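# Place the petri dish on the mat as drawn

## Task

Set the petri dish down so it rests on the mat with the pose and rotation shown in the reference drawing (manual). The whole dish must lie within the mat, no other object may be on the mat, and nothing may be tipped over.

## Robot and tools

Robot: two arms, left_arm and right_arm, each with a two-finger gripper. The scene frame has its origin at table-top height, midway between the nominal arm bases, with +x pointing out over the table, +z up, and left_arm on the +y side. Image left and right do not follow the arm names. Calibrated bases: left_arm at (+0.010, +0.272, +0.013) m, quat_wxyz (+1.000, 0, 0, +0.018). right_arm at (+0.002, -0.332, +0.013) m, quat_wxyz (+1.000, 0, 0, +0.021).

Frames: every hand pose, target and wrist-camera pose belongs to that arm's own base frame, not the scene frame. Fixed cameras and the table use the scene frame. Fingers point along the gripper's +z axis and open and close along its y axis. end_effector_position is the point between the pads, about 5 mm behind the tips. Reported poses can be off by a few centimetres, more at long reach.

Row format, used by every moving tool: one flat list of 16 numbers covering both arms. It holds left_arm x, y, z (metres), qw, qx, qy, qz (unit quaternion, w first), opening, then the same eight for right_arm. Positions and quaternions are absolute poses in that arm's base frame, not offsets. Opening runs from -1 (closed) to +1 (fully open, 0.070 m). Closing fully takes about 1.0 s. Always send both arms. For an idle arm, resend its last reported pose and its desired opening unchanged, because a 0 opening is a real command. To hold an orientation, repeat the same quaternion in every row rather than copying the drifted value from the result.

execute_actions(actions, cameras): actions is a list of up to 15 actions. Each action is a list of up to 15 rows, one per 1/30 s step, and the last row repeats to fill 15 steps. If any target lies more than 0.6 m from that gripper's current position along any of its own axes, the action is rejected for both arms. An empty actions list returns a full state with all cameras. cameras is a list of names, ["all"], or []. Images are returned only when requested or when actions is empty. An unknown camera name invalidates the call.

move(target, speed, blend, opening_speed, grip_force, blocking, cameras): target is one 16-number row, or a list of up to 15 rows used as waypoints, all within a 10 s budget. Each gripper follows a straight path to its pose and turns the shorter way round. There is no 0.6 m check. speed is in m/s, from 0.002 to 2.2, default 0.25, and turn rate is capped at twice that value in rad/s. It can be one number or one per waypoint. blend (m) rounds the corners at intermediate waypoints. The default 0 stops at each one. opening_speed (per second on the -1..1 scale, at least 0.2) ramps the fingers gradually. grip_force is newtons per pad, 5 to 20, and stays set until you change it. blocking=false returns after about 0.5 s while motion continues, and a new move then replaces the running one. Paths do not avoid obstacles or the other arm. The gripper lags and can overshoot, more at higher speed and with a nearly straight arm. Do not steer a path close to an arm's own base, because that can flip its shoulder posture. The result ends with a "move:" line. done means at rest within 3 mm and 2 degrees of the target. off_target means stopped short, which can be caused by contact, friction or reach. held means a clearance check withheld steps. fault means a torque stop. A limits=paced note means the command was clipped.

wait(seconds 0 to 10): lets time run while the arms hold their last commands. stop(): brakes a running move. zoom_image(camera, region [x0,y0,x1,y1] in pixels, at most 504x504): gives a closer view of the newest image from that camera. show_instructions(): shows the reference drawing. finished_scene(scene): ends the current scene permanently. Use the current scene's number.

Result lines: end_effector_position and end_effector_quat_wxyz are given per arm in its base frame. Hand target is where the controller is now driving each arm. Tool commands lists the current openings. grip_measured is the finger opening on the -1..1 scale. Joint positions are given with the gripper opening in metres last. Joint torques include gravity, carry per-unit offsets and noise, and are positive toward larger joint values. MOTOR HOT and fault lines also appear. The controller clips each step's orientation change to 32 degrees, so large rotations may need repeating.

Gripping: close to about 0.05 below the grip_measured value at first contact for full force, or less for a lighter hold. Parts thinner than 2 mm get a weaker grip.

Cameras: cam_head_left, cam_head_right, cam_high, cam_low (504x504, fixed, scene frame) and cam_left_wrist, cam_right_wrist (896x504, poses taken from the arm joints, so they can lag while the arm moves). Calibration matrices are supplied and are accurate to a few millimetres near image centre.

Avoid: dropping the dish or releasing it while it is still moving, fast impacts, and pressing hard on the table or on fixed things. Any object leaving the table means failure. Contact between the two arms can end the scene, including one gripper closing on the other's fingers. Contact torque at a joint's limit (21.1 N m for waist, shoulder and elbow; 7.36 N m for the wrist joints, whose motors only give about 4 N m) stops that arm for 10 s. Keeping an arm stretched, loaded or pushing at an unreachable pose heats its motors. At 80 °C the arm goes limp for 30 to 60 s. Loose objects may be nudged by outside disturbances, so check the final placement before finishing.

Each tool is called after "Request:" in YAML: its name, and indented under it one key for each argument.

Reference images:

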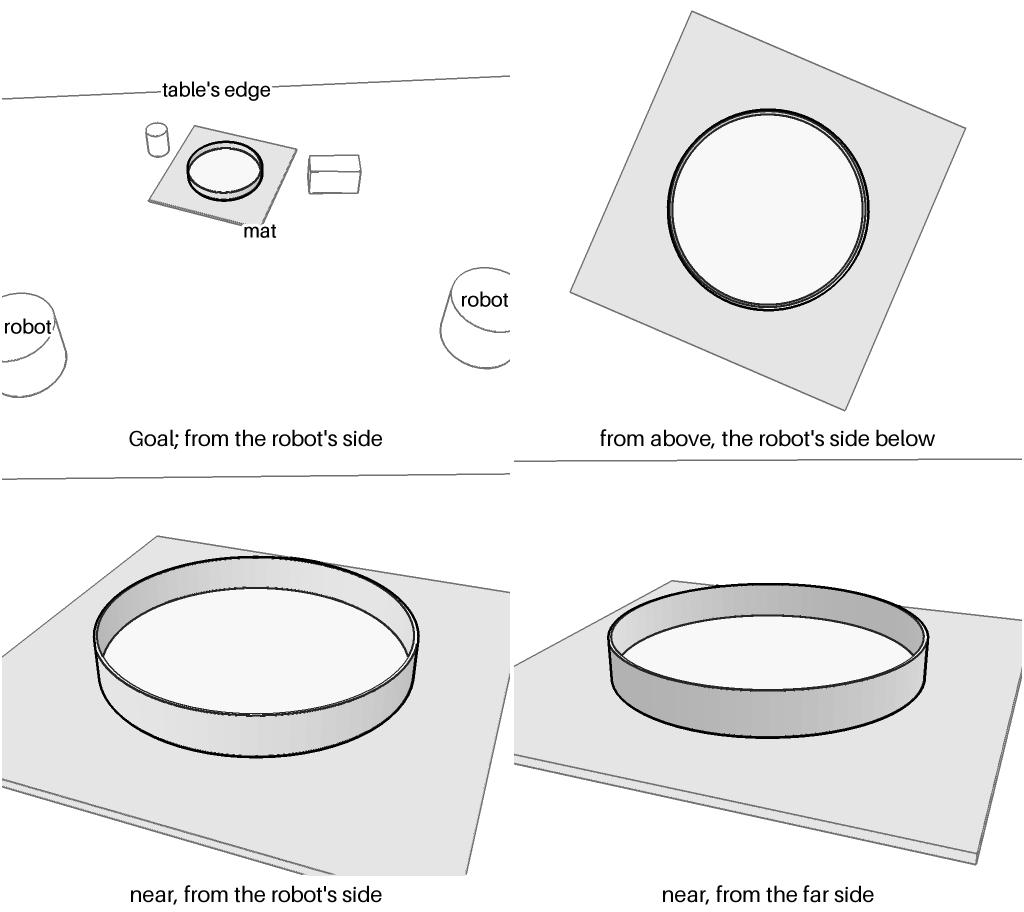

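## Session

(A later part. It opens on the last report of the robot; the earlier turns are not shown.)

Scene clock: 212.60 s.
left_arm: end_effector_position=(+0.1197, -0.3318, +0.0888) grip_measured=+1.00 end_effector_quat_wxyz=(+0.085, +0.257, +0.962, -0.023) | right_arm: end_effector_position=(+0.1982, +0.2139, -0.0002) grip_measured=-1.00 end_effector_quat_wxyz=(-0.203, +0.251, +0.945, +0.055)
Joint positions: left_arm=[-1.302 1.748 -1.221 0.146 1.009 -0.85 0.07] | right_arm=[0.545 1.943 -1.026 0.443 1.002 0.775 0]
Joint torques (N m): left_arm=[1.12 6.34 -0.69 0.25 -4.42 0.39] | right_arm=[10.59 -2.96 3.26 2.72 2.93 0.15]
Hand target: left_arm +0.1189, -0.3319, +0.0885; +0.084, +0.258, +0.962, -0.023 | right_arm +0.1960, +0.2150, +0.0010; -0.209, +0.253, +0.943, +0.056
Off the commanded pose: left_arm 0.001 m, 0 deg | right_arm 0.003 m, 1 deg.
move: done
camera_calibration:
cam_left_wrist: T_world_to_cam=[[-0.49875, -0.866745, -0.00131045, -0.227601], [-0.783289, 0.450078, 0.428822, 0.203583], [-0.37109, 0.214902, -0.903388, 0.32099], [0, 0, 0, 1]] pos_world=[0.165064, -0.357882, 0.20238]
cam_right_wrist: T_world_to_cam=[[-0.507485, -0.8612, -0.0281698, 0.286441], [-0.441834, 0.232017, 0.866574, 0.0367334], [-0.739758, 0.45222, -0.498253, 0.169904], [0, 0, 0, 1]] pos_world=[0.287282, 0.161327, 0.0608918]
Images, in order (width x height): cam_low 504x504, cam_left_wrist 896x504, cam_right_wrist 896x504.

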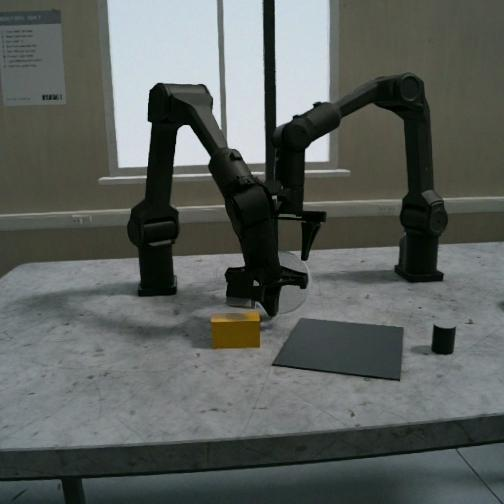

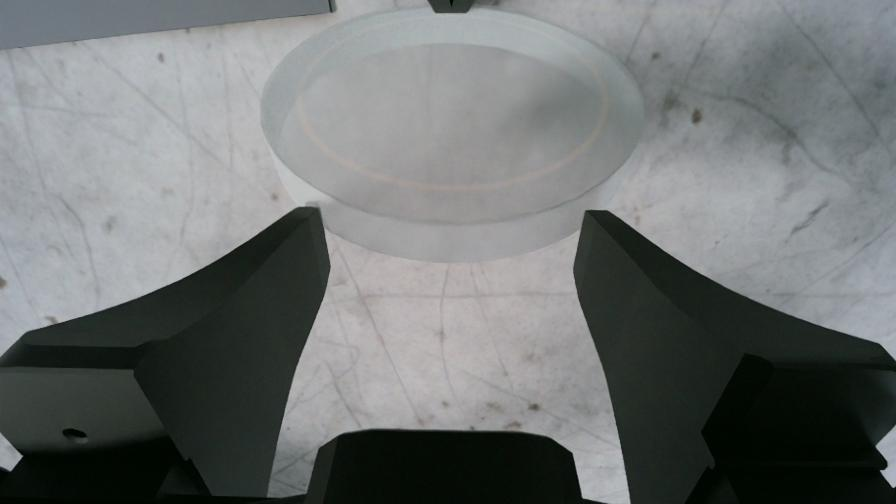

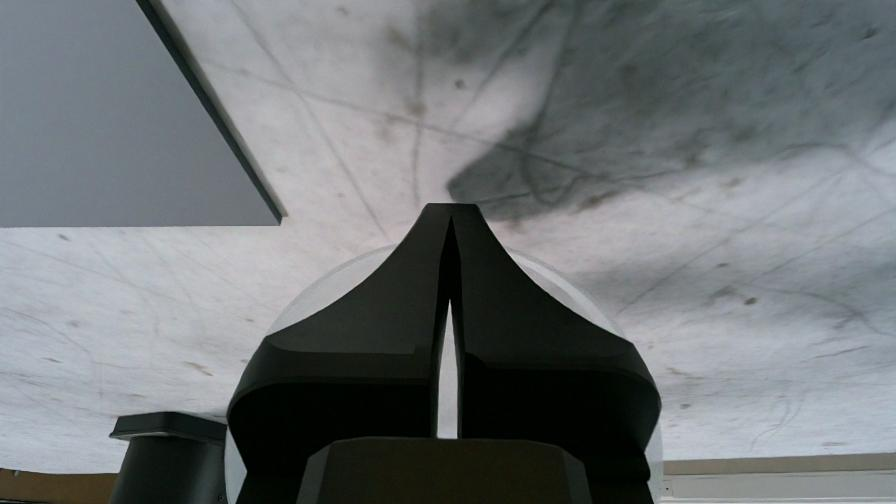

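Request:
move:
  target:
    - [0.134,-0.3406,0.093,0.1,0.257,0.961,-0.027,1,0.1985,0.2135,0.001,-0.2086,0.2526,0.9427,0.0559,-1]
    - [0.148,-0.3487,0.0945,0.126,0.2566,0.9577,-0.0338,1,0.1995,0.213,0.001,-0.2086,0.2526,0.9427,0.0559,-1]
  speed: 0.03
  blend: 0.004
  cameras: ["cam_left_wrist","cam_right_wrist","cam_low"]

Request:
zoom_image:
  camera: "cam_low"
  region: [200, 200, 340, 340]

Scene clock: 219.93 s.
left_arm: end_effector_position=(+0.1482, -0.3495, +0.0972) grip_measured=+1.00 end_effector_quat_wxyz=(+0.129, +0.256, +0.957, -0.038) | right_arm: end_effector_position=(+0.1988, +0.2134, +0.0013) grip_measured=-1.00 end_effector_quat_wxyz=(-0.210, +0.253, +0.943, +0.056)
Joint positions: left_arm=[-1.273 1.775 -1.274 0.216 0.965 -0.856 0.07] | right_arm=[0.536 1.947 -1.035 0.449 1.019 0.769 0]
Joint torques (N m): left_arm=[0.33 8.67 2.64 -0.76 0.85 -0.05] | right_arm=[0.19 -5.51 -3.92 -0.02 0.08 0.04]
Hand target: left_arm +0.1480, -0.3487, +0.0945; +0.126, +0.257, +0.958, -0.034 | right_arm +0.1995, +0.2130, +0.0010; -0.209, +0.253, +0.943, +0.056
Off the commanded pose: left_arm 0.003 m, 1 deg | right_arm 0.001 m, 0 deg.
move: done
camera_calibration:
cam_left_wrist: T_world_to_cam=[[-0.500474, -0.865738, 0.0049464, -0.228716], [-0.812209, 0.471492, 0.343528, 0.250307], [-0.299737, 0.167909, -0.939129, 0.319449], [0, 0, 0, 1]] pos_world=[0.184586, -0.369664, 0.215148]
cam_right_wrist: T_world_to_cam=[[-0.510706, -0.85938, -0.0253912, 0.286626], [-0.429878, 0.229666, 0.873189, 0.0338886], [-0.74457, 0.456858, -0.486721, 0.17139], [0, 0, 0, 1]] pos_world=[0.288562, 0.160237, 0.0611055]
Images, in order (width x height): cam_low 504x504, cam_left_wrist 896x504, cam_right_wrist 896x504.

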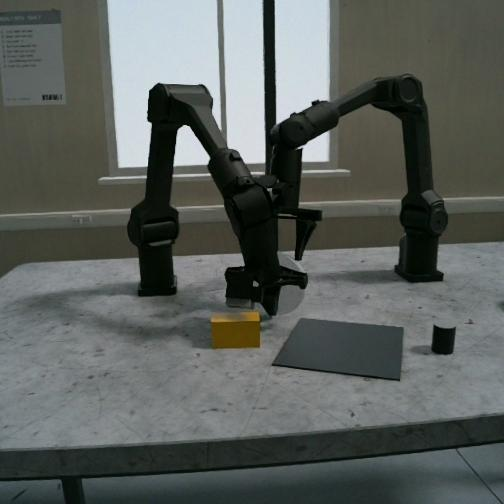

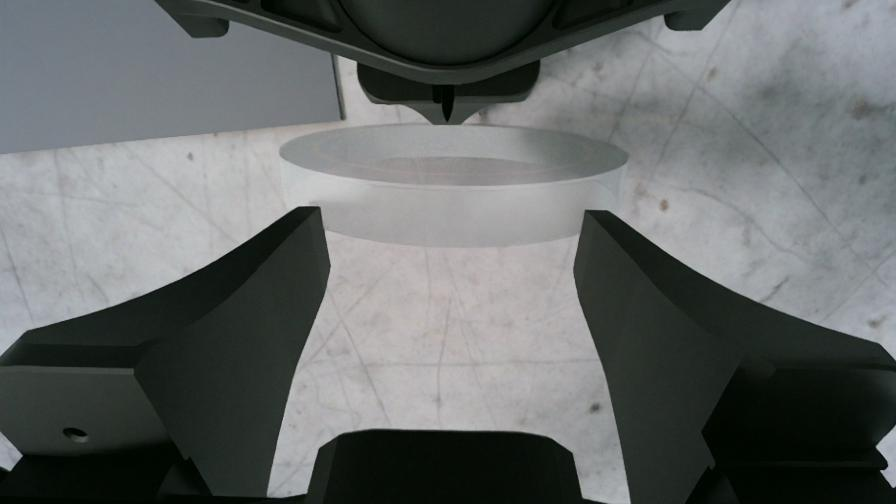

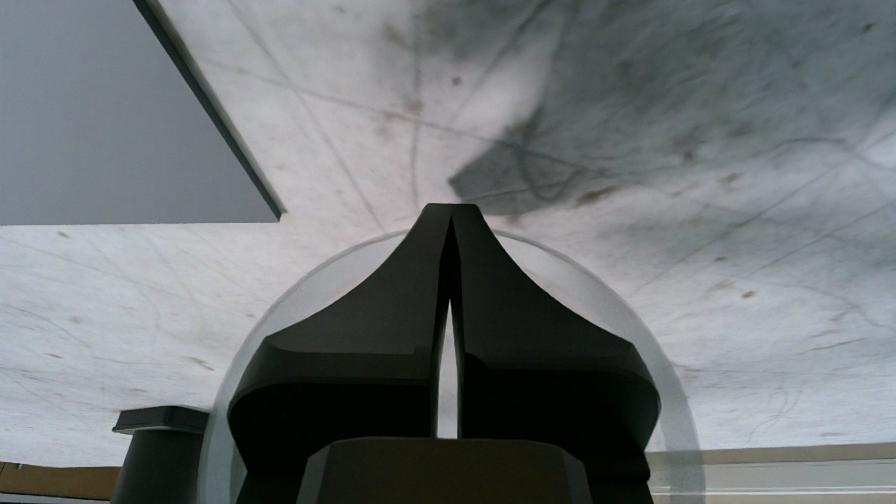

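Scaled by 3.600.

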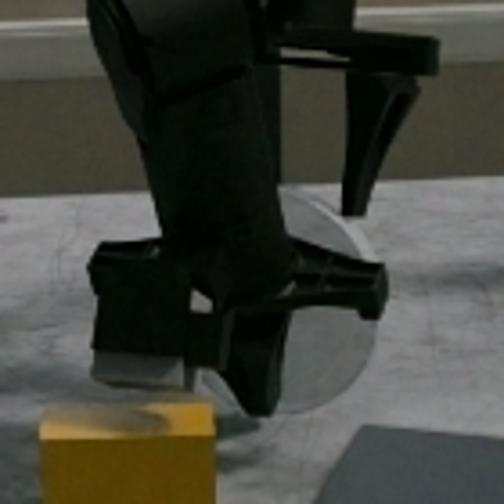

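Request:
move:
  target:
    - [0.1482,-0.3489,0.0965,0.126,0.2566,0.9577,-0.0338,1,0.1995,0.213,0.001,-0.2086,0.2526,0.9427,0.0559,-1]
    - [0.1655,-0.359,0.097,0.126,0.2566,0.9577,-0.0338,1,0.1995,0.213,0.001,-0.2086,0.2526,0.9427,0.0559,-1]
  speed: 0.025
  blend: 0.003
  cameras: ["cam_left_wrist","cam_low"]

Request:
zoom_image:
  camera: "cam_low"
  region: [200, 200, 340, 340]

Scene clock: 229.63 s.
left_arm: end_effector_position=(+0.1603, -0.3557, +0.0985) grip_measured=+1.00 end_effector_quat_wxyz=(+0.127, +0.256, +0.958, -0.036) | right_arm: end_effector_position=(+0.1999, +0.2127, +0.0010) grip_measured=-1.00 end_effector_quat_wxyz=(-0.208, +0.253, +0.943, +0.056)
Joint positions: left_arm=[-1.245 1.809 -1.33 0.206 0.985 -0.819 0.07] | right_arm=[0.534 1.947 -1.035 0.446 1.016 0.769 0]
Joint torques (N m): left_arm=[0.89 4.41 2.89 0.14 1.54 -0.01] | right_arm=[1.68 -5.61 -3.47 0.45 0.65 0.21]
Hand target: left_arm +0.1600, -0.3557, +0.0984; +0.127, +0.256, +0.958, -0.035 | right_arm +0.1995, +0.2130, +0.0010; -0.209, +0.253, +0.943, +0.056
Off the commanded pose: left_arm 0.006 m, 0 deg | right_arm 0.001 m, 0 deg.
move: held (left_arm; a check stopped the path); path passed 1 of 2 targets; blend cut to 0.001 m at target 1; limits=held
pose unreachable (left arm): on one or more control steps of this call, first in action 0 (counted from 0), this arm could not follow its commanded pose, so it was not sent that pose on those steps. It may still have moved: this result reports where it is.
cause: moving toward the commanded pose would bring a part of the arm too close to another arm (a part of this arm just beyond joint 6 (wrist roll) and a part of the right arm just beyond its joint 4 (forearm roll), at the place that arm is still heading or pushing toward).
camera_calibration:
cam_left_wrist: T_world_to_cam=[[-0.499433, -0.866351, 0.00152385, -0.228069], [-0.812118, 0.46878, 0.347434, 0.261169], [-0.301714, 0.172283, -0.937703, 0.327117], [0, 0, 0, 1]] pos_world=[0.19689, -0.376375, 0.216347]
Images, in order (width x height): cam_low 504x504, cam_left_wrist 896x504.

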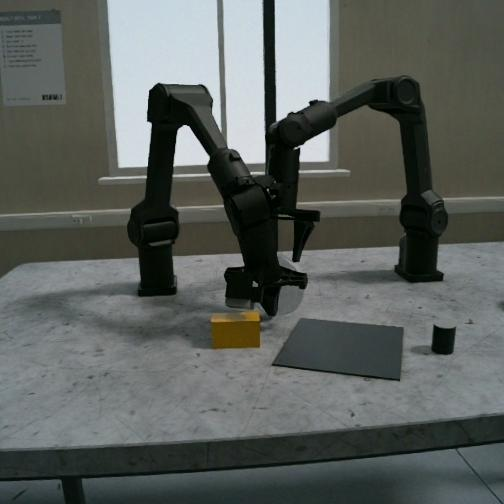

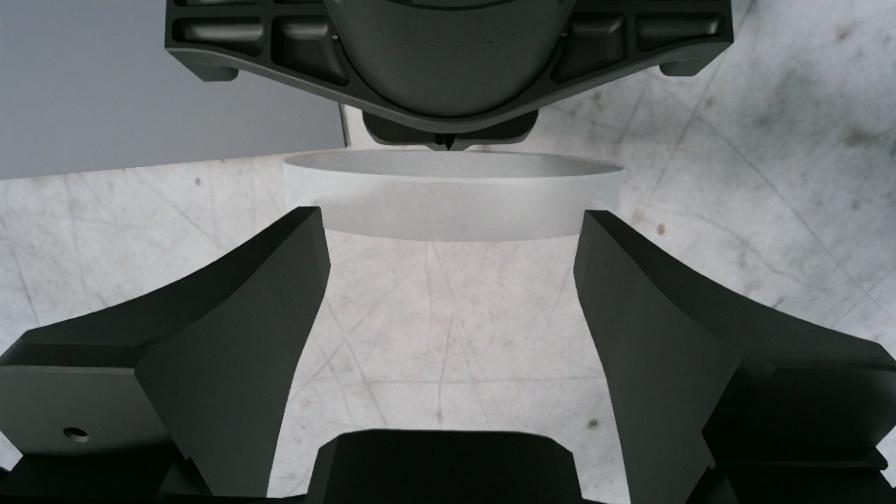

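Scaled by 3.600.

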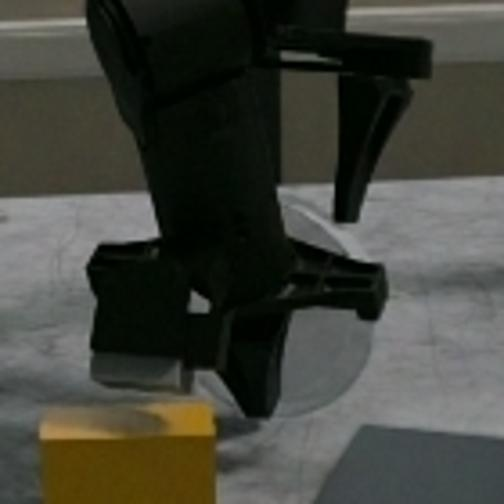

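Request:
move:
  target: [0.1595,-0.3555,0.1025,0.126,0.2566,0.9577,-0.0338,1,0.1995,0.213,0.001,-0.2086,0.2526,0.9427,0.0559,-1]
  speed: 0.02
  cameras: ["cam_left_wrist","cam_right_wrist","cam_low"]

Scene clock: 239.50 s.
left_arm: end_effector_position=(+0.1593, -0.3546, +0.1004) grip_measured=+1.00 end_effector_quat_wxyz=(+0.124, +0.257, +0.958, -0.031) | right_arm: end_effector_position=(+0.1986, +0.2133, +0.0014) grip_measured=-1.00 end_effector_quat_wxyz=(-0.210, +0.253, +0.943, +0.056)
Joint positions: left_arm=[-1.246 1.81 -1.341 0.204 1.006 -0.816 0.07] | right_arm=[0.536 1.947 -1.035 0.449 1.02 0.769 0]
Joint torques (N m): left_arm=[1.14 -3.92 -0.55 0.54 1.09 0.16] | right_arm=[1.92 -5.93 -1.6 0.2 0.75 0.06]
Hand target: left_arm +0.1595, -0.3555, +0.1025; +0.126, +0.257, +0.958, -0.034 | right_arm +0.1995, +0.2130, +0.0010; -0.209, +0.253, +0.943, +0.056
Off the commanded pose: left_arm 0.002 m, 0 deg | right_arm 0.001 m, 0 deg.
move: done
camera_calibration:
cam_left_wrist: T_world_to_cam=[[-0.499315, -0.866401, -0.00589305, -0.226901], [-0.811066, 0.465011, 0.354877, 0.256978], [-0.304726, 0.181975, -0.934894, 0.331992], [0, 0, 0, 1]] pos_world=[0.196298, -0.376499, 0.217845]
cam_right_wrist: T_world_to_cam=[[-0.510457, -0.859551, -0.0246178, 0.286429], [-0.428889, 0.22968, 0.873671, 0.0335711], [-0.745311, 0.45653, -0.485893, 0.171408], [0, 0, 0, 1]] pos_world=[0.28836, 0.160237, 0.0610071]
Images, in order (width x height): cam_low 504x504, cam_left_wrist 896x504, cam_right_wrist 896x504.

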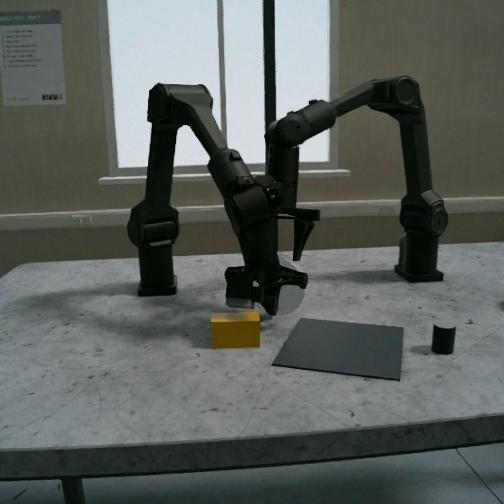

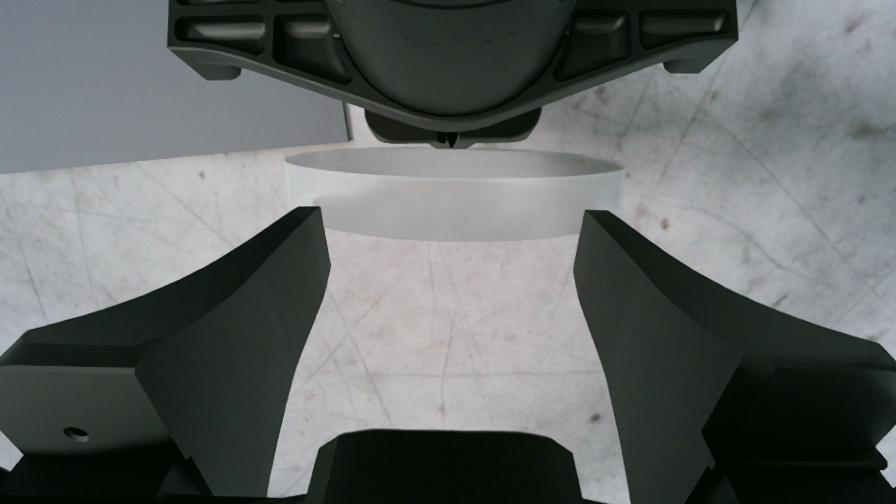

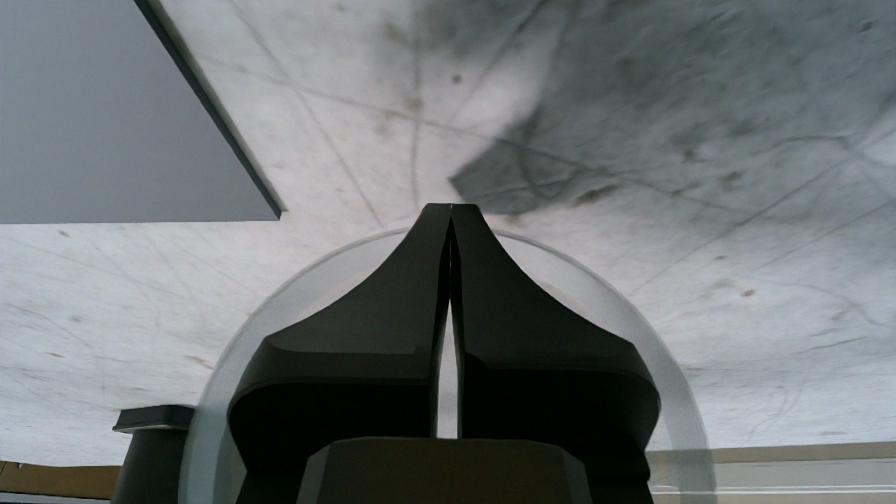

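Request:
move:
  target: [0.159,-0.3548,0.113,0.126,0.2566,0.9577,-0.0338,1,0.1995,0.213,0.001,-0.2086,0.2526,0.9427,0.0559,-1]
  speed: 0.02
  cameras: ["cam_left_wrist","cam_right_wrist","cam_low"]

Scene clock: 244.30 s.
left_arm: end_effector_position=(+0.1596, -0.3554, +0.1081) grip_measured=+1.00 end_effector_quat_wxyz=(+0.127, +0.256, +0.958, -0.034) | right_arm: end_effector_position=(+0.1994, +0.2130, +0.0011) grip_measured=-1.00 end_effector_quat_wxyz=(-0.209, +0.253, +0.943, +0.056)
Joint positions: left_arm=[-1.246 1.8 -1.356 0.202 1.024 -0.812 0.07] | right_arm=[0.535 1.947 -1.035 0.447 1.017 0.769 0]
Joint torques (N m): left_arm=[-0.21 -11.82 -2.73 0.16 -0.35 -0.07] | right_arm=[0.26 -5.65 -4.01 0.1 0.2 0.03]
Hand target: left_arm +0.1593, -0.3552, +0.1076; +0.126, +0.256, +0.958, -0.034 | right_arm +0.1995, +0.2130, +0.0010; -0.209, +0.253, +0.943, +0.056
Off the commanded pose: left_arm 0.005 m, 0 deg | right_arm 0.000 m, 0 deg.
move: held (left_arm; a check stopped the path), held (right_arm); limits=held
pose unreachable (left arm): on one or more control steps of this call, first in action 0 (counted from 0), this arm could not follow its commanded pose, so it was not sent that pose on those steps. On the call's last step it was still not sent that pose. It may still have moved: this result reports where it is.
cause: moving toward the commanded pose would bring a part of the arm too close to another arm (a part of this arm just beyond joint 6 (wrist roll) and a part of the right arm just beyond its joint 3 (elbow), along the way the arms are being sent, or toward where that arm still pushes).
pose unreachable (right arm): on one or more control steps of this call, first in action 0 (counted from 0), this arm could not follow its commanded pose, so it was not sent that pose on those steps. On the call's last step it was still not sent that pose. It may still have moved: this result reports where it is.
cause: moving toward the commanded pose would bring a part of the arm too close to another arm (a part of this arm just beyond joint 3 (elbow) and a part of the left arm just beyond its joint 6 (wrist roll), where that arm would come to rest).
camera_calibration:
cam_left_wrist: T_world_to_cam=[[-0.4994, -0.866372, -0.000637406, -0.227914], [-0.812024, 0.467816, 0.348949, 0.256661], [-0.302021, 0.174783, -0.937142, 0.336719], [0, 0, 0, 1]] pos_world=[0.196291, -0.376381, 0.225847]
cam_right_wrist: T_world_to_cam=[[-0.510617, -0.859424, -0.0257093, 0.286574], [-0.431502, 0.23028, 0.872226, 0.0345625], [-0.743691, 0.456467, -0.488428, 0.171739], [0, 0, 0, 1]] pos_world=[0.288964, 0.159936, 0.0611036]
Images, in order (width x height): cam_low 504x504, cam_left_wrist 896x504, cam_right_wrist 896x504.

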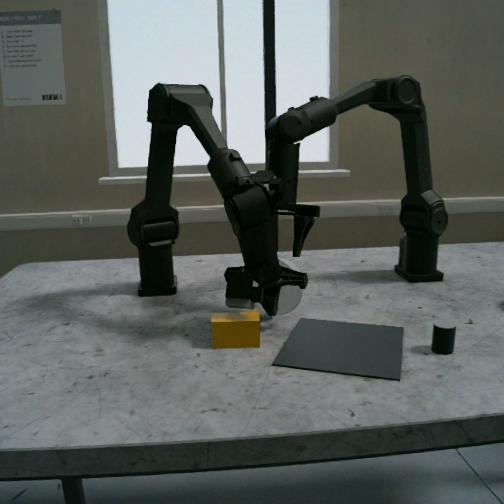

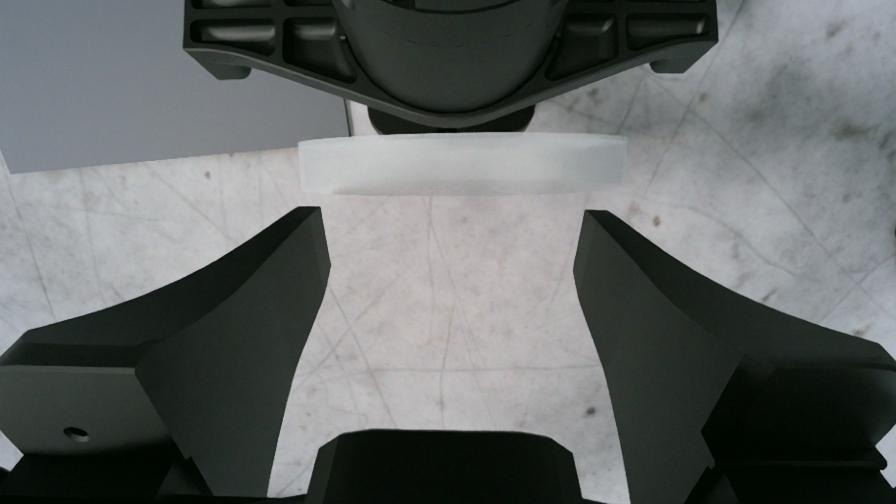

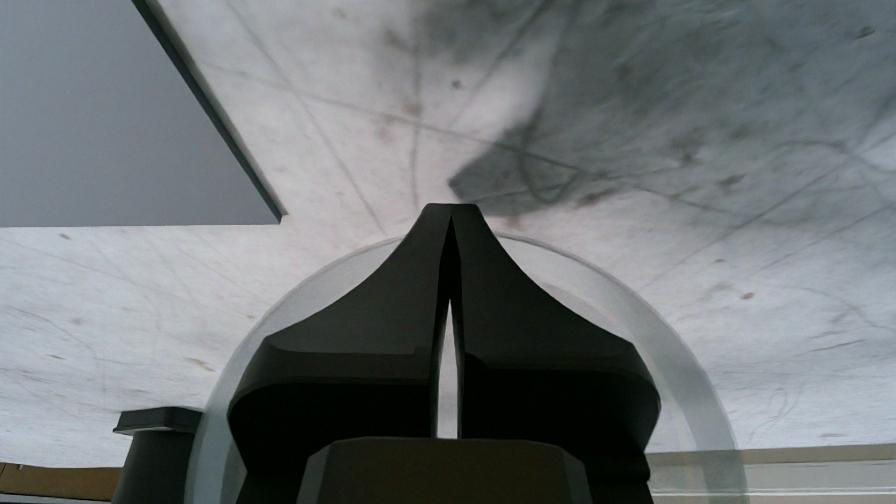

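Request:
move:
  target:
    - [0.095,-0.317,0.125,0.126,0.2566,0.9577,-0.0338,0.4,0.1995,0.213,0.001,-0.2086,0.2526,0.9427,0.0559,-1]
    - [0.125,-0.27,0.1,0.554,0.212,0.7913,-0.1484,0.4,0.1995,0.213,0.001,-0.2086,0.2526,0.9427,0.0559,-1]
  speed: 0.15
  blend: 0.01
  cameras: ["cam_left_wrist","cam_right_wrist","cam_low"]

Request:
zoom_image:
  camera: "cam_low"
  region: [200, 200, 340, 340]

Scene clock: 271.70 s.
left_arm: end_effector_position=(+0.1251, -0.2700, +0.1004) grip_measured=+0.40 end_effector_quat_wxyz=(+0.452, +0.280, +0.844, -0.069) | right_arm: end_effector_position=(+0.1994, +0.2130, +0.0011) grip_measured=-1.00 end_effector_quat_wxyz=(-0.209, +0.253, +0.943, +0.056)
Joint positions: left_arm=[-1.759 1.483 -0.521 1.323 0.937 -2.105 0.049] | right_arm=[0.535 1.947 -1.035 0.447 1.017 0.769 0]
Joint torques (N m): left_arm=[-0.26 -5.2 -2.21 0.39 0.51 -0.08] | right_arm=[0.61 -6.09 -3.71 0.13 0.32 0.04]
Hand target: left_arm +0.1251, -0.2700, +0.1005; +0.452, +0.280, +0.844, -0.069 | right_arm +0.1995, +0.2130, +0.0010; -0.209, +0.253, +0.943, +0.056
Off the commanded pose: left_arm 0.000 m, 18 deg | right_arm 0.000 m, 0 deg.
held back during your reply time or a wait (left arm), on 4 control steps: a part of the arm was too close to another arm, or the arm's last command would have brought one too close.
held back during your reply time or a wait (right arm), on 6 control steps: a part of the arm was too close to another arm, or the arm's last command would have brought one too close.
joint sent to its limit (left arm) — joint 6 (wrist roll), lower limit. The joint targets are off in orientation, not in position.
move: off_target (left_arm)
camera_calibration:
cam_left_wrist: T_world_to_cam=[[-0.533402, -0.83468, -0.137084, -0.144614], [-0.775104, 0.547208, -0.315875, 0.274965], [0.338668, -0.0622343, -0.938845, 0.160147], [0, 0, 0, 1]] pos_world=[0.081752, -0.261202, 0.217384]
cam_right_wrist: T_world_to_cam=[[-0.510617, -0.859424, -0.0257093, 0.286574], [-0.431502, 0.23028, 0.872226, 0.0345625], [-0.743691, 0.456467, -0.488428, 0.171739], [0, 0, 0, 1]] pos_world=[0.288964, 0.159936, 0.0611036]
Images, in order (width x height): cam_low 504x504, cam_left_wrist 896x504, cam_right_wrist 896x504.

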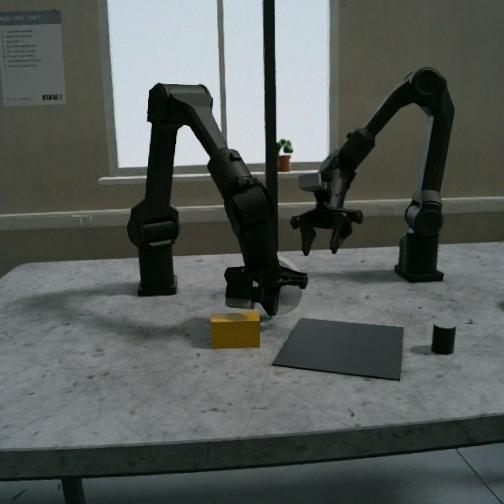

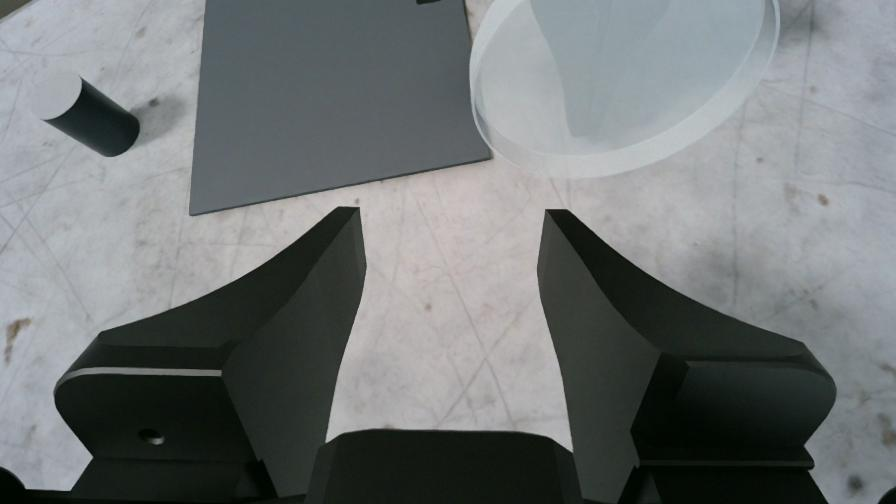

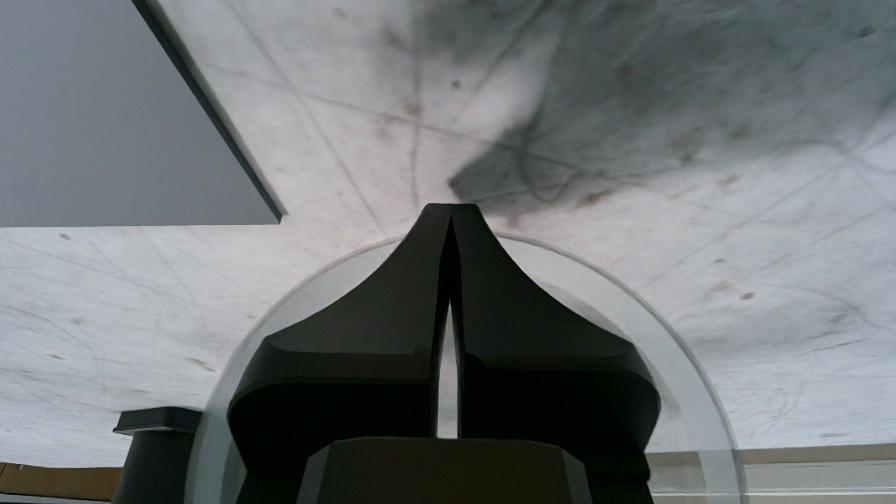

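Scaled by 3.600.

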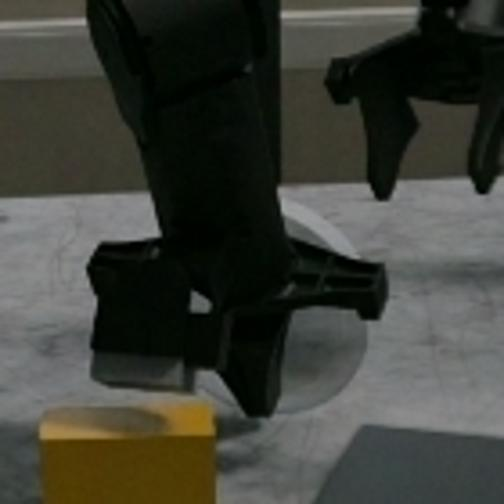

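Request:
move:
  target: [0.1675,-0.297,0.0826,0.4082,0.2345,0.8754,-0.1094,0.4,0.1995,0.213,0.001,-0.2086,0.2526,0.9427,0.0559,-1]
  speed: 0.1
  cameras: ["cam_left_wrist","cam_low"]

Request:
zoom_image:
  camera: "cam_low"
  region: [200, 200, 340, 340]

Scene clock: 295.10 s.
left_arm: end_effector_position=(+0.1679, -0.2971, +0.0829) grip_measured=+0.40 end_effector_quat_wxyz=(+0.399, +0.237, +0.880, -0.102) | right_arm: end_effector_position=(+0.1994, +0.2130, +0.0011) grip_measured=-1.00 end_effector_quat_wxyz=(-0.209, +0.253, +0.943, +0.056)
Joint positions: left_arm=[-1.465 1.564 -0.613 1.414 0.668 -2.105 0.049] | right_arm=[0.535 1.947 -1.035 0.447 1.017 0.769 0]
Joint torques (N m): left_arm=[-0.3 -7.39 -2.2 0.26 0.5 -0.04] | right_arm=[0.99 -6.27 -3.49 0.14 0.33 0.03]
Hand target: left_arm +0.1675, -0.2970, +0.0829; +0.400, +0.238, +0.879, -0.102 | right_arm +0.1995, +0.2130, +0.0010; -0.209, +0.253, +0.943, +0.056
Off the commanded pose: left_arm 0.001 m, 1 deg | right_arm 0.000 m, 0 deg.
joint sent to its limit (left arm) — joint 6 (wrist roll), lower limit. The joint targets still meet the commanded pose.
move: done
camera_calibration:
cam_left_wrist: T_world_to_cam=[[-0.498443, -0.866853, -0.0109482, -0.172709], [-0.842732, 0.487458, -0.228446, 0.303801], [0.203366, -0.104641, -0.973495, 0.140546], [0, 0, 0, 1]] pos_world=[0.141354, -0.283097, 0.204333]
Images, in order (width x height): cam_low 504x504, cam_left_wrist 896x504.

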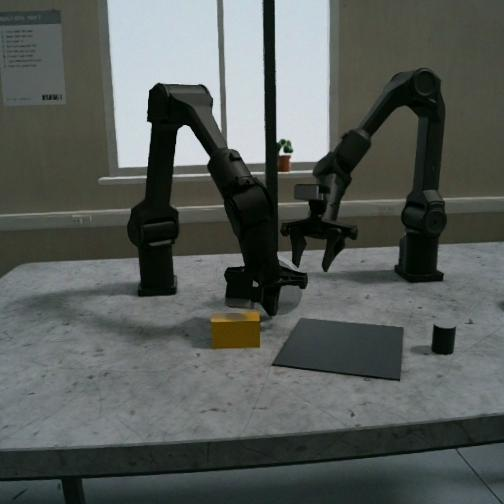

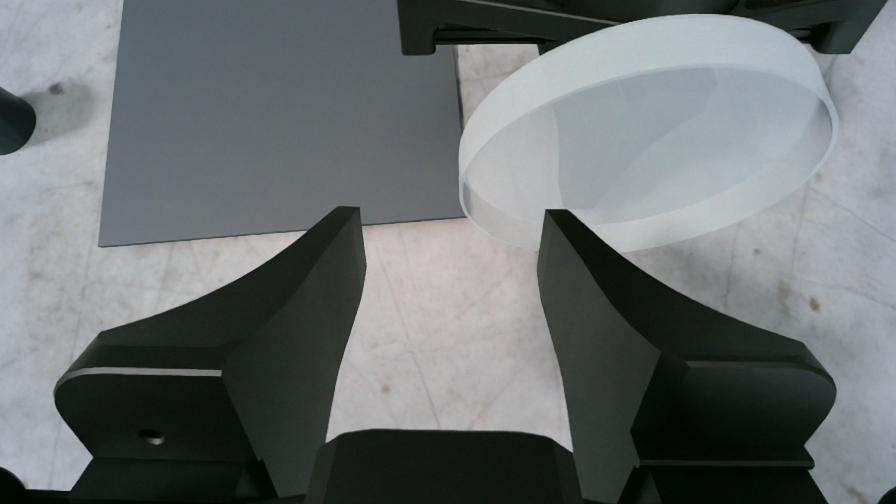

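Scaled by 3.600.

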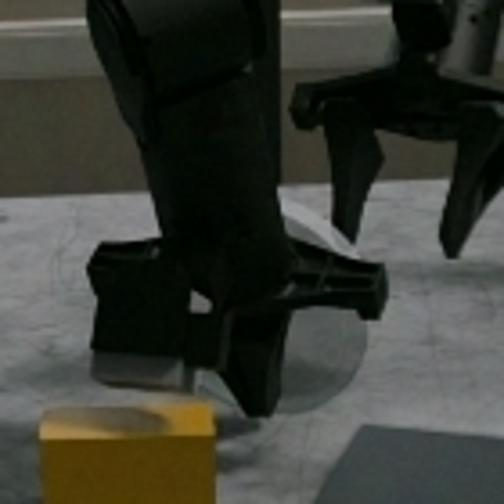

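Request:
move:
  target: [0.1845,-0.311,0.063,0.4082,0.2345,0.8754,-0.1094,0.2,0.1995,0.213,0.001,-0.2086,0.2526,0.9427,0.0559,-1]
  speed: 0.06
  cameras: ["cam_left_wrist"]

Scene clock: 309.93 s.
left_arm: end_effector_position=(+0.1847, -0.3112, +0.0631) grip_measured=+0.20 end_effector_quat_wxyz=(+0.385, +0.243, +0.886, -0.089) | right_arm: end_effector_position=(+0.1994, +0.2130, +0.0011) grip_measured=-1.00 end_effector_quat_wxyz=(-0.209, +0.253, +0.943, +0.056)
Joint positions: left_arm=[-1.39 1.673 -0.676 1.46 0.607 -2.105 0.042] | right_arm=[0.535 1.947 -1.035 0.447 1.017 0.769 0]
Joint torques (N m): left_arm=[-0.06 -9.39 -2.28 0.22 0.54 0.02] | right_arm=[0.98 -6.35 -3.25 0.13 0.33 0.05]
Hand target: left_arm +0.1845, -0.3111, +0.0634; +0.386, +0.243, +0.886, -0.089 | right_arm +0.1995, +0.2130, +0.0010; -0.209, +0.253, +0.943, +0.056
Off the commanded pose: left_arm 0.000 m, 4 deg | right_arm 0.000 m, 0 deg.
joint sent to its limit (left arm) — joint 6 (wrist roll), lower limit. The joint targets are off in orientation, not in position.
move: off_target (left_arm)
camera_calibration:
cam_left_wrist: T_world_to_cam=[[-0.498029, -0.86664, -0.0300289, -0.175705], [-0.848032, 0.493984, -0.191891, 0.320935], [0.181134, -0.0701016, -0.980957, 0.131665], [0, 0, 0, 1]] pos_world=[0.160807, -0.30158, 0.185465]
Images, in order (width x height): cam_left_wrist 896x504.

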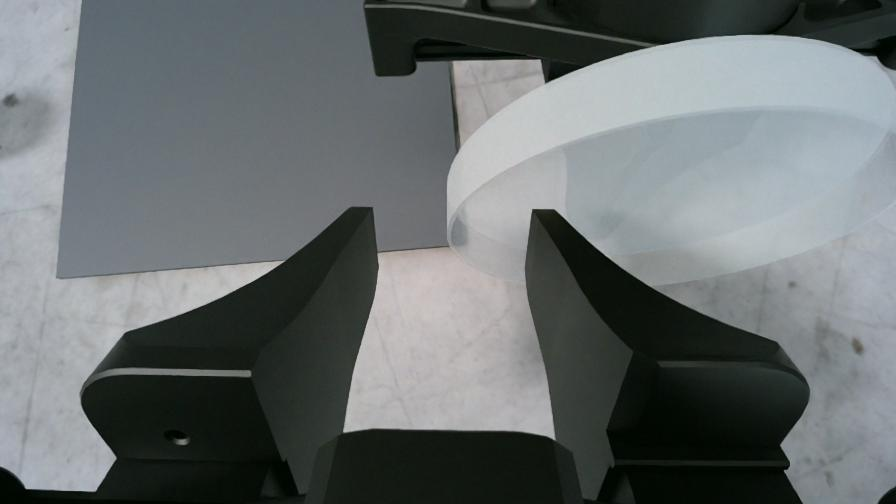

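Request:
move:
  target: [0.2005,-0.3205,0.046,0.386,0.243,0.886,-0.089,0.2,0.1995,0.213,0.001,-0.2086,0.2526,0.9427,0.0559,-1]
  speed: 0.04
  cameras: ["cam_left_wrist","cam_low"]

Scene clock: 315.47 s.
left_arm: end_effector_position=(+0.2005, -0.3201, +0.0464) grip_measured=+0.20 end_effector_quat_wxyz=(+0.375, +0.246, +0.890, -0.079) | right_arm: end_effector_position=(+0.1999, +0.2121, +0.0010) grip_measured=-1.00 end_effector_quat_wxyz=(-0.208, +0.253, +0.943, +0.055)
Joint positions: left_arm=[-1.33 1.758 -0.728 1.499 0.564 -2.105 0.042] | right_arm=[0.533 1.947 -1.035 0.444 1.017 0.769 0]
Joint torques (N m): left_arm=[0.65 -6.34 -3.55 0.54 0.1 0.09] | right_arm=[2.61 -6.37 -3.06 0.59 0.48 0.05]
Hand target: left_arm +0.2005, -0.3206, +0.0463; +0.375, +0.246, +0.890, -0.079 | right_arm +0.1995, +0.2130, +0.0010; -0.209, +0.253, +0.943, +0.056
Off the commanded pose: left_arm 0.001 m, 2 deg | right_arm 0.001 m, 0 deg.
joint sent to its limit (left arm) — joint 6 (wrist roll), lower limit. The joint targets still meet the commanded pose.
move: done
camera_calibration:
cam_left_wrist: T_world_to_cam=[[-0.495575, -0.867387, -0.045218, -0.176034], [-0.852683, 0.495764, -0.164772, 0.33583], [0.165339, -0.0431003, -0.985295, 0.123833], [0, 0, 0, 1]] pos_world=[0.178644, -0.313845, 0.169387]
Images, in order (width x height): cam_low 504x504, cam_left_wrist 896x504.

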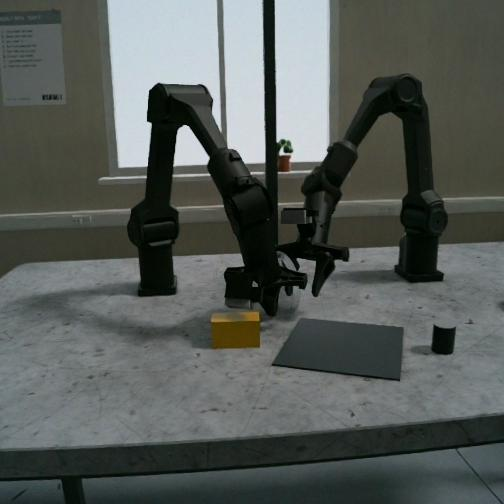

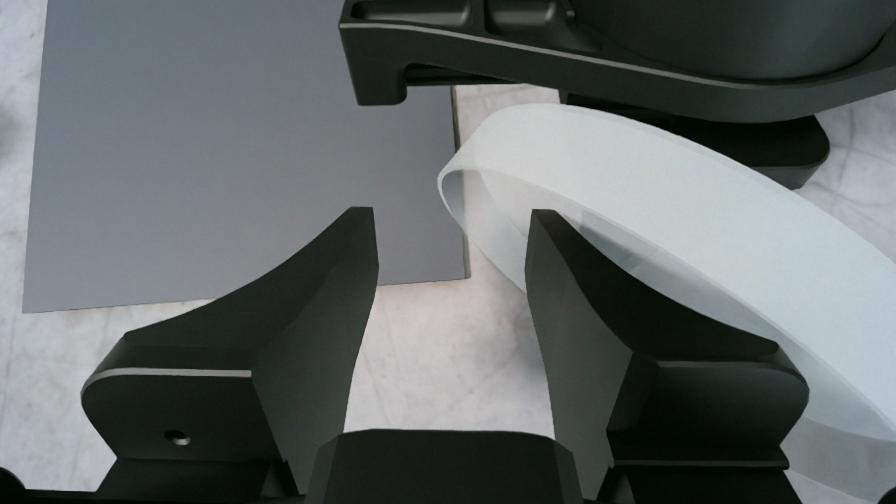

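Request:
move:
  target:
    - [0.17,-0.302,0.085,0.375,0.246,0.890,-0.079,0.2,0.1995,0.213,0.001,-0.2086,0.2526,0.9427,0.0559,-1]
    - [0.19,-0.275,0.095,0.3894,0.4766,0.7481,-0.2481,0.2,0.1995,0.213,0.001,-0.2086,0.2526,0.9427,0.0559,-1]
  speed: 0.1
  cameras: ["cam_left_wrist","cam_right_wrist","cam_low"]

Request:
zoom_image:
  camera: "cam_low"
  region: [200, 220, 340, 340]

Scene clock: 335.40 s.
left_arm: end_effector_position=(+0.1902, -0.2749, +0.0952) grip_measured=+0.20 end_effector_quat_wxyz=(+0.390, +0.476, +0.748, -0.248) | right_arm: end_effector_position=(+0.1993, +0.2132, +0.0012) grip_measured=-1.00 end_effector_quat_wxyz=(-0.209, +0.253, +0.943, +0.056)
Joint positions: left_arm=[-0.772 1.392 -0.39 0.844 -0.398 -0.589 0.042] | right_arm=[0.535 1.947 -1.035 0.448 1.017 0.769 0]
Joint torques (N m): left_arm=[-0.39 -4.35 -2.25 -0.2 -0.86 0.09] | right_arm=[0.14 -5.4 -4.04 0 0.1 0.05]
Hand target: left_arm +0.1900, -0.2750, +0.0950; +0.389, +0.477, +0.748, -0.248 | right_arm +0.1995, +0.2130, +0.0010; -0.209, +0.253, +0.943, +0.056
Off the commanded pose: left_arm 0.000 m, 0 deg | right_arm 0.000 m, 0 deg.
move: done
camera_calibration:
cam_left_wrist: T_world_to_cam=[[-0.905532, -0.424275, -0.00128861, 0.0559249], [-0.399497, 0.853663, -0.334157, 0.341068], [0.142874, -0.302075, -0.942517, 0.104604], [0, 0, 0, 1]] pos_world=[0.171952, -0.235831, 0.212634]
cam_right_wrist: T_world_to_cam=[[-0.510899, -0.859247, -0.0260143, 0.286767], [-0.431208, 0.229978, 0.87245, 0.0344225], [-0.743667, 0.456952, -0.48801, 0.171463], [0, 0, 0, 1]] pos_world=[0.288864, 0.160137, 0.0611036]
Images, in order (width x height): cam_low 504x504, cam_left_wrist 896x504, cam_right_wrist 896x504.

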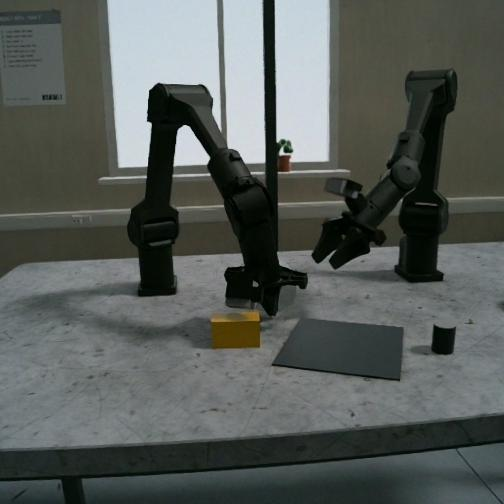

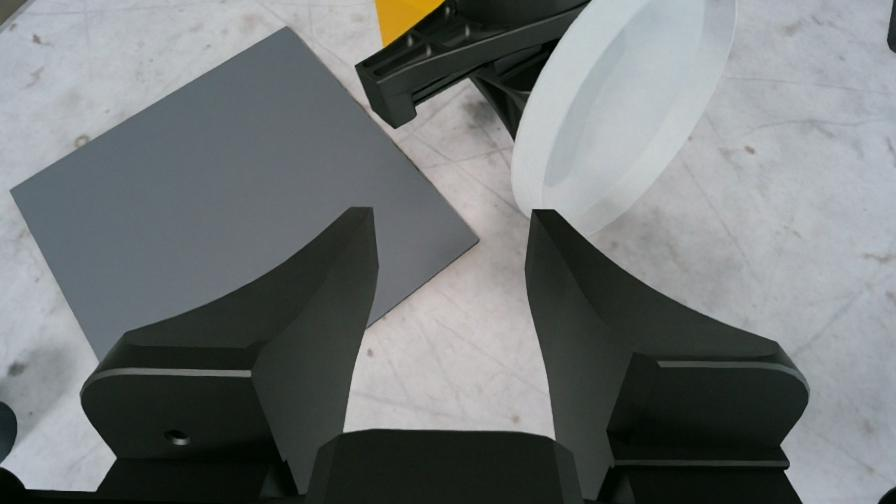

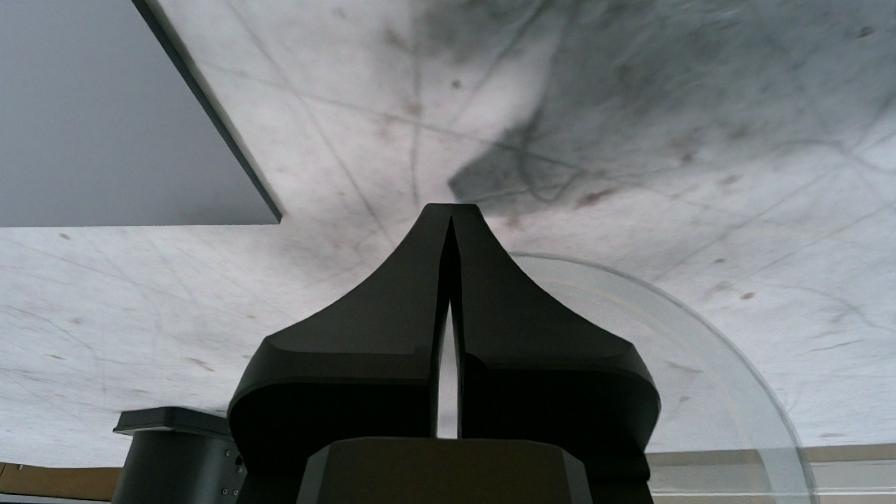

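Scaled by 3.600.

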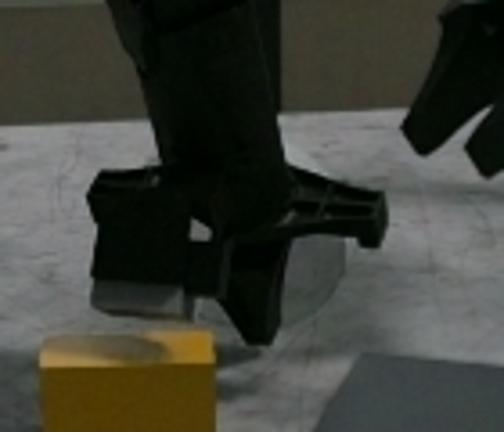

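Request:
move:
  target:
    - [0.14,-0.27,0.085,0.46,0.35,0.79,-0.195,0.2,0.1995,0.213,0.001,-0.2086,0.2526,0.9427,0.0559,-1]
    - [0.138,-0.309,0.07,0.519,0.2183,0.8146,-0.1391,0.2,0.1995,0.213,0.001,-0.2086,0.2526,0.9427,0.0559,-1]
  speed: 0.1
  blend: 0.01
  cameras: ["cam_left_wrist"]

Scene clock: 350.87 s.
left_arm: end_effector_position=(+0.1380, -0.3093, +0.0699) grip_measured=+0.20 end_effector_quat_wxyz=(+0.519, +0.218, +0.815, -0.139) | right_arm: end_effector_position=(+0.1993, +0.2132, +0.0012) grip_measured=-1.00 end_effector_quat_wxyz=(-0.209, +0.253, +0.943, +0.056)
Joint positions: left_arm=[-1.742 1.797 -0.508 -1.409 -1.04 0.404 0.042] | right_arm=[0.535 1.947 -1.035 0.448 1.017 0.769 0]
Joint torques (N m): left_arm=[0.06 -8.87 -1.16 0.31 -0.84 0.03] | right_arm=[0.13 -5.38 -4.17 0 0.1 0.05]
Hand target: left_arm +0.1380, -0.3090, +0.0700; +0.519, +0.218, +0.815, -0.139 | right_arm +0.1995, +0.2130, +0.0010; -0.209, +0.253, +0.943, +0.056
Off the commanded pose: left_arm 0.000 m, 0 deg | right_arm 0.000 m, 0 deg.
move: done
camera_calibration:
cam_left_wrist: T_world_to_cam=[[-0.498185, -0.867071, -0.000773324, -0.19918], [-0.754298, 0.433829, -0.492775, 0.271276], [0.427606, -0.24491, -0.870156, 0.0511444], [0, 0, 0, 1]] pos_world=[0.0835247, -0.277865, 0.178028]
Images, in order (width x height): cam_left_wrist 896x504.

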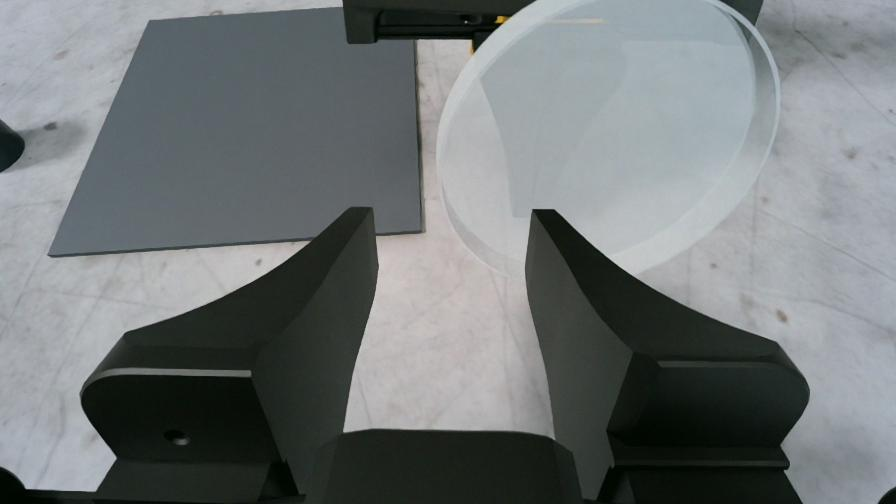

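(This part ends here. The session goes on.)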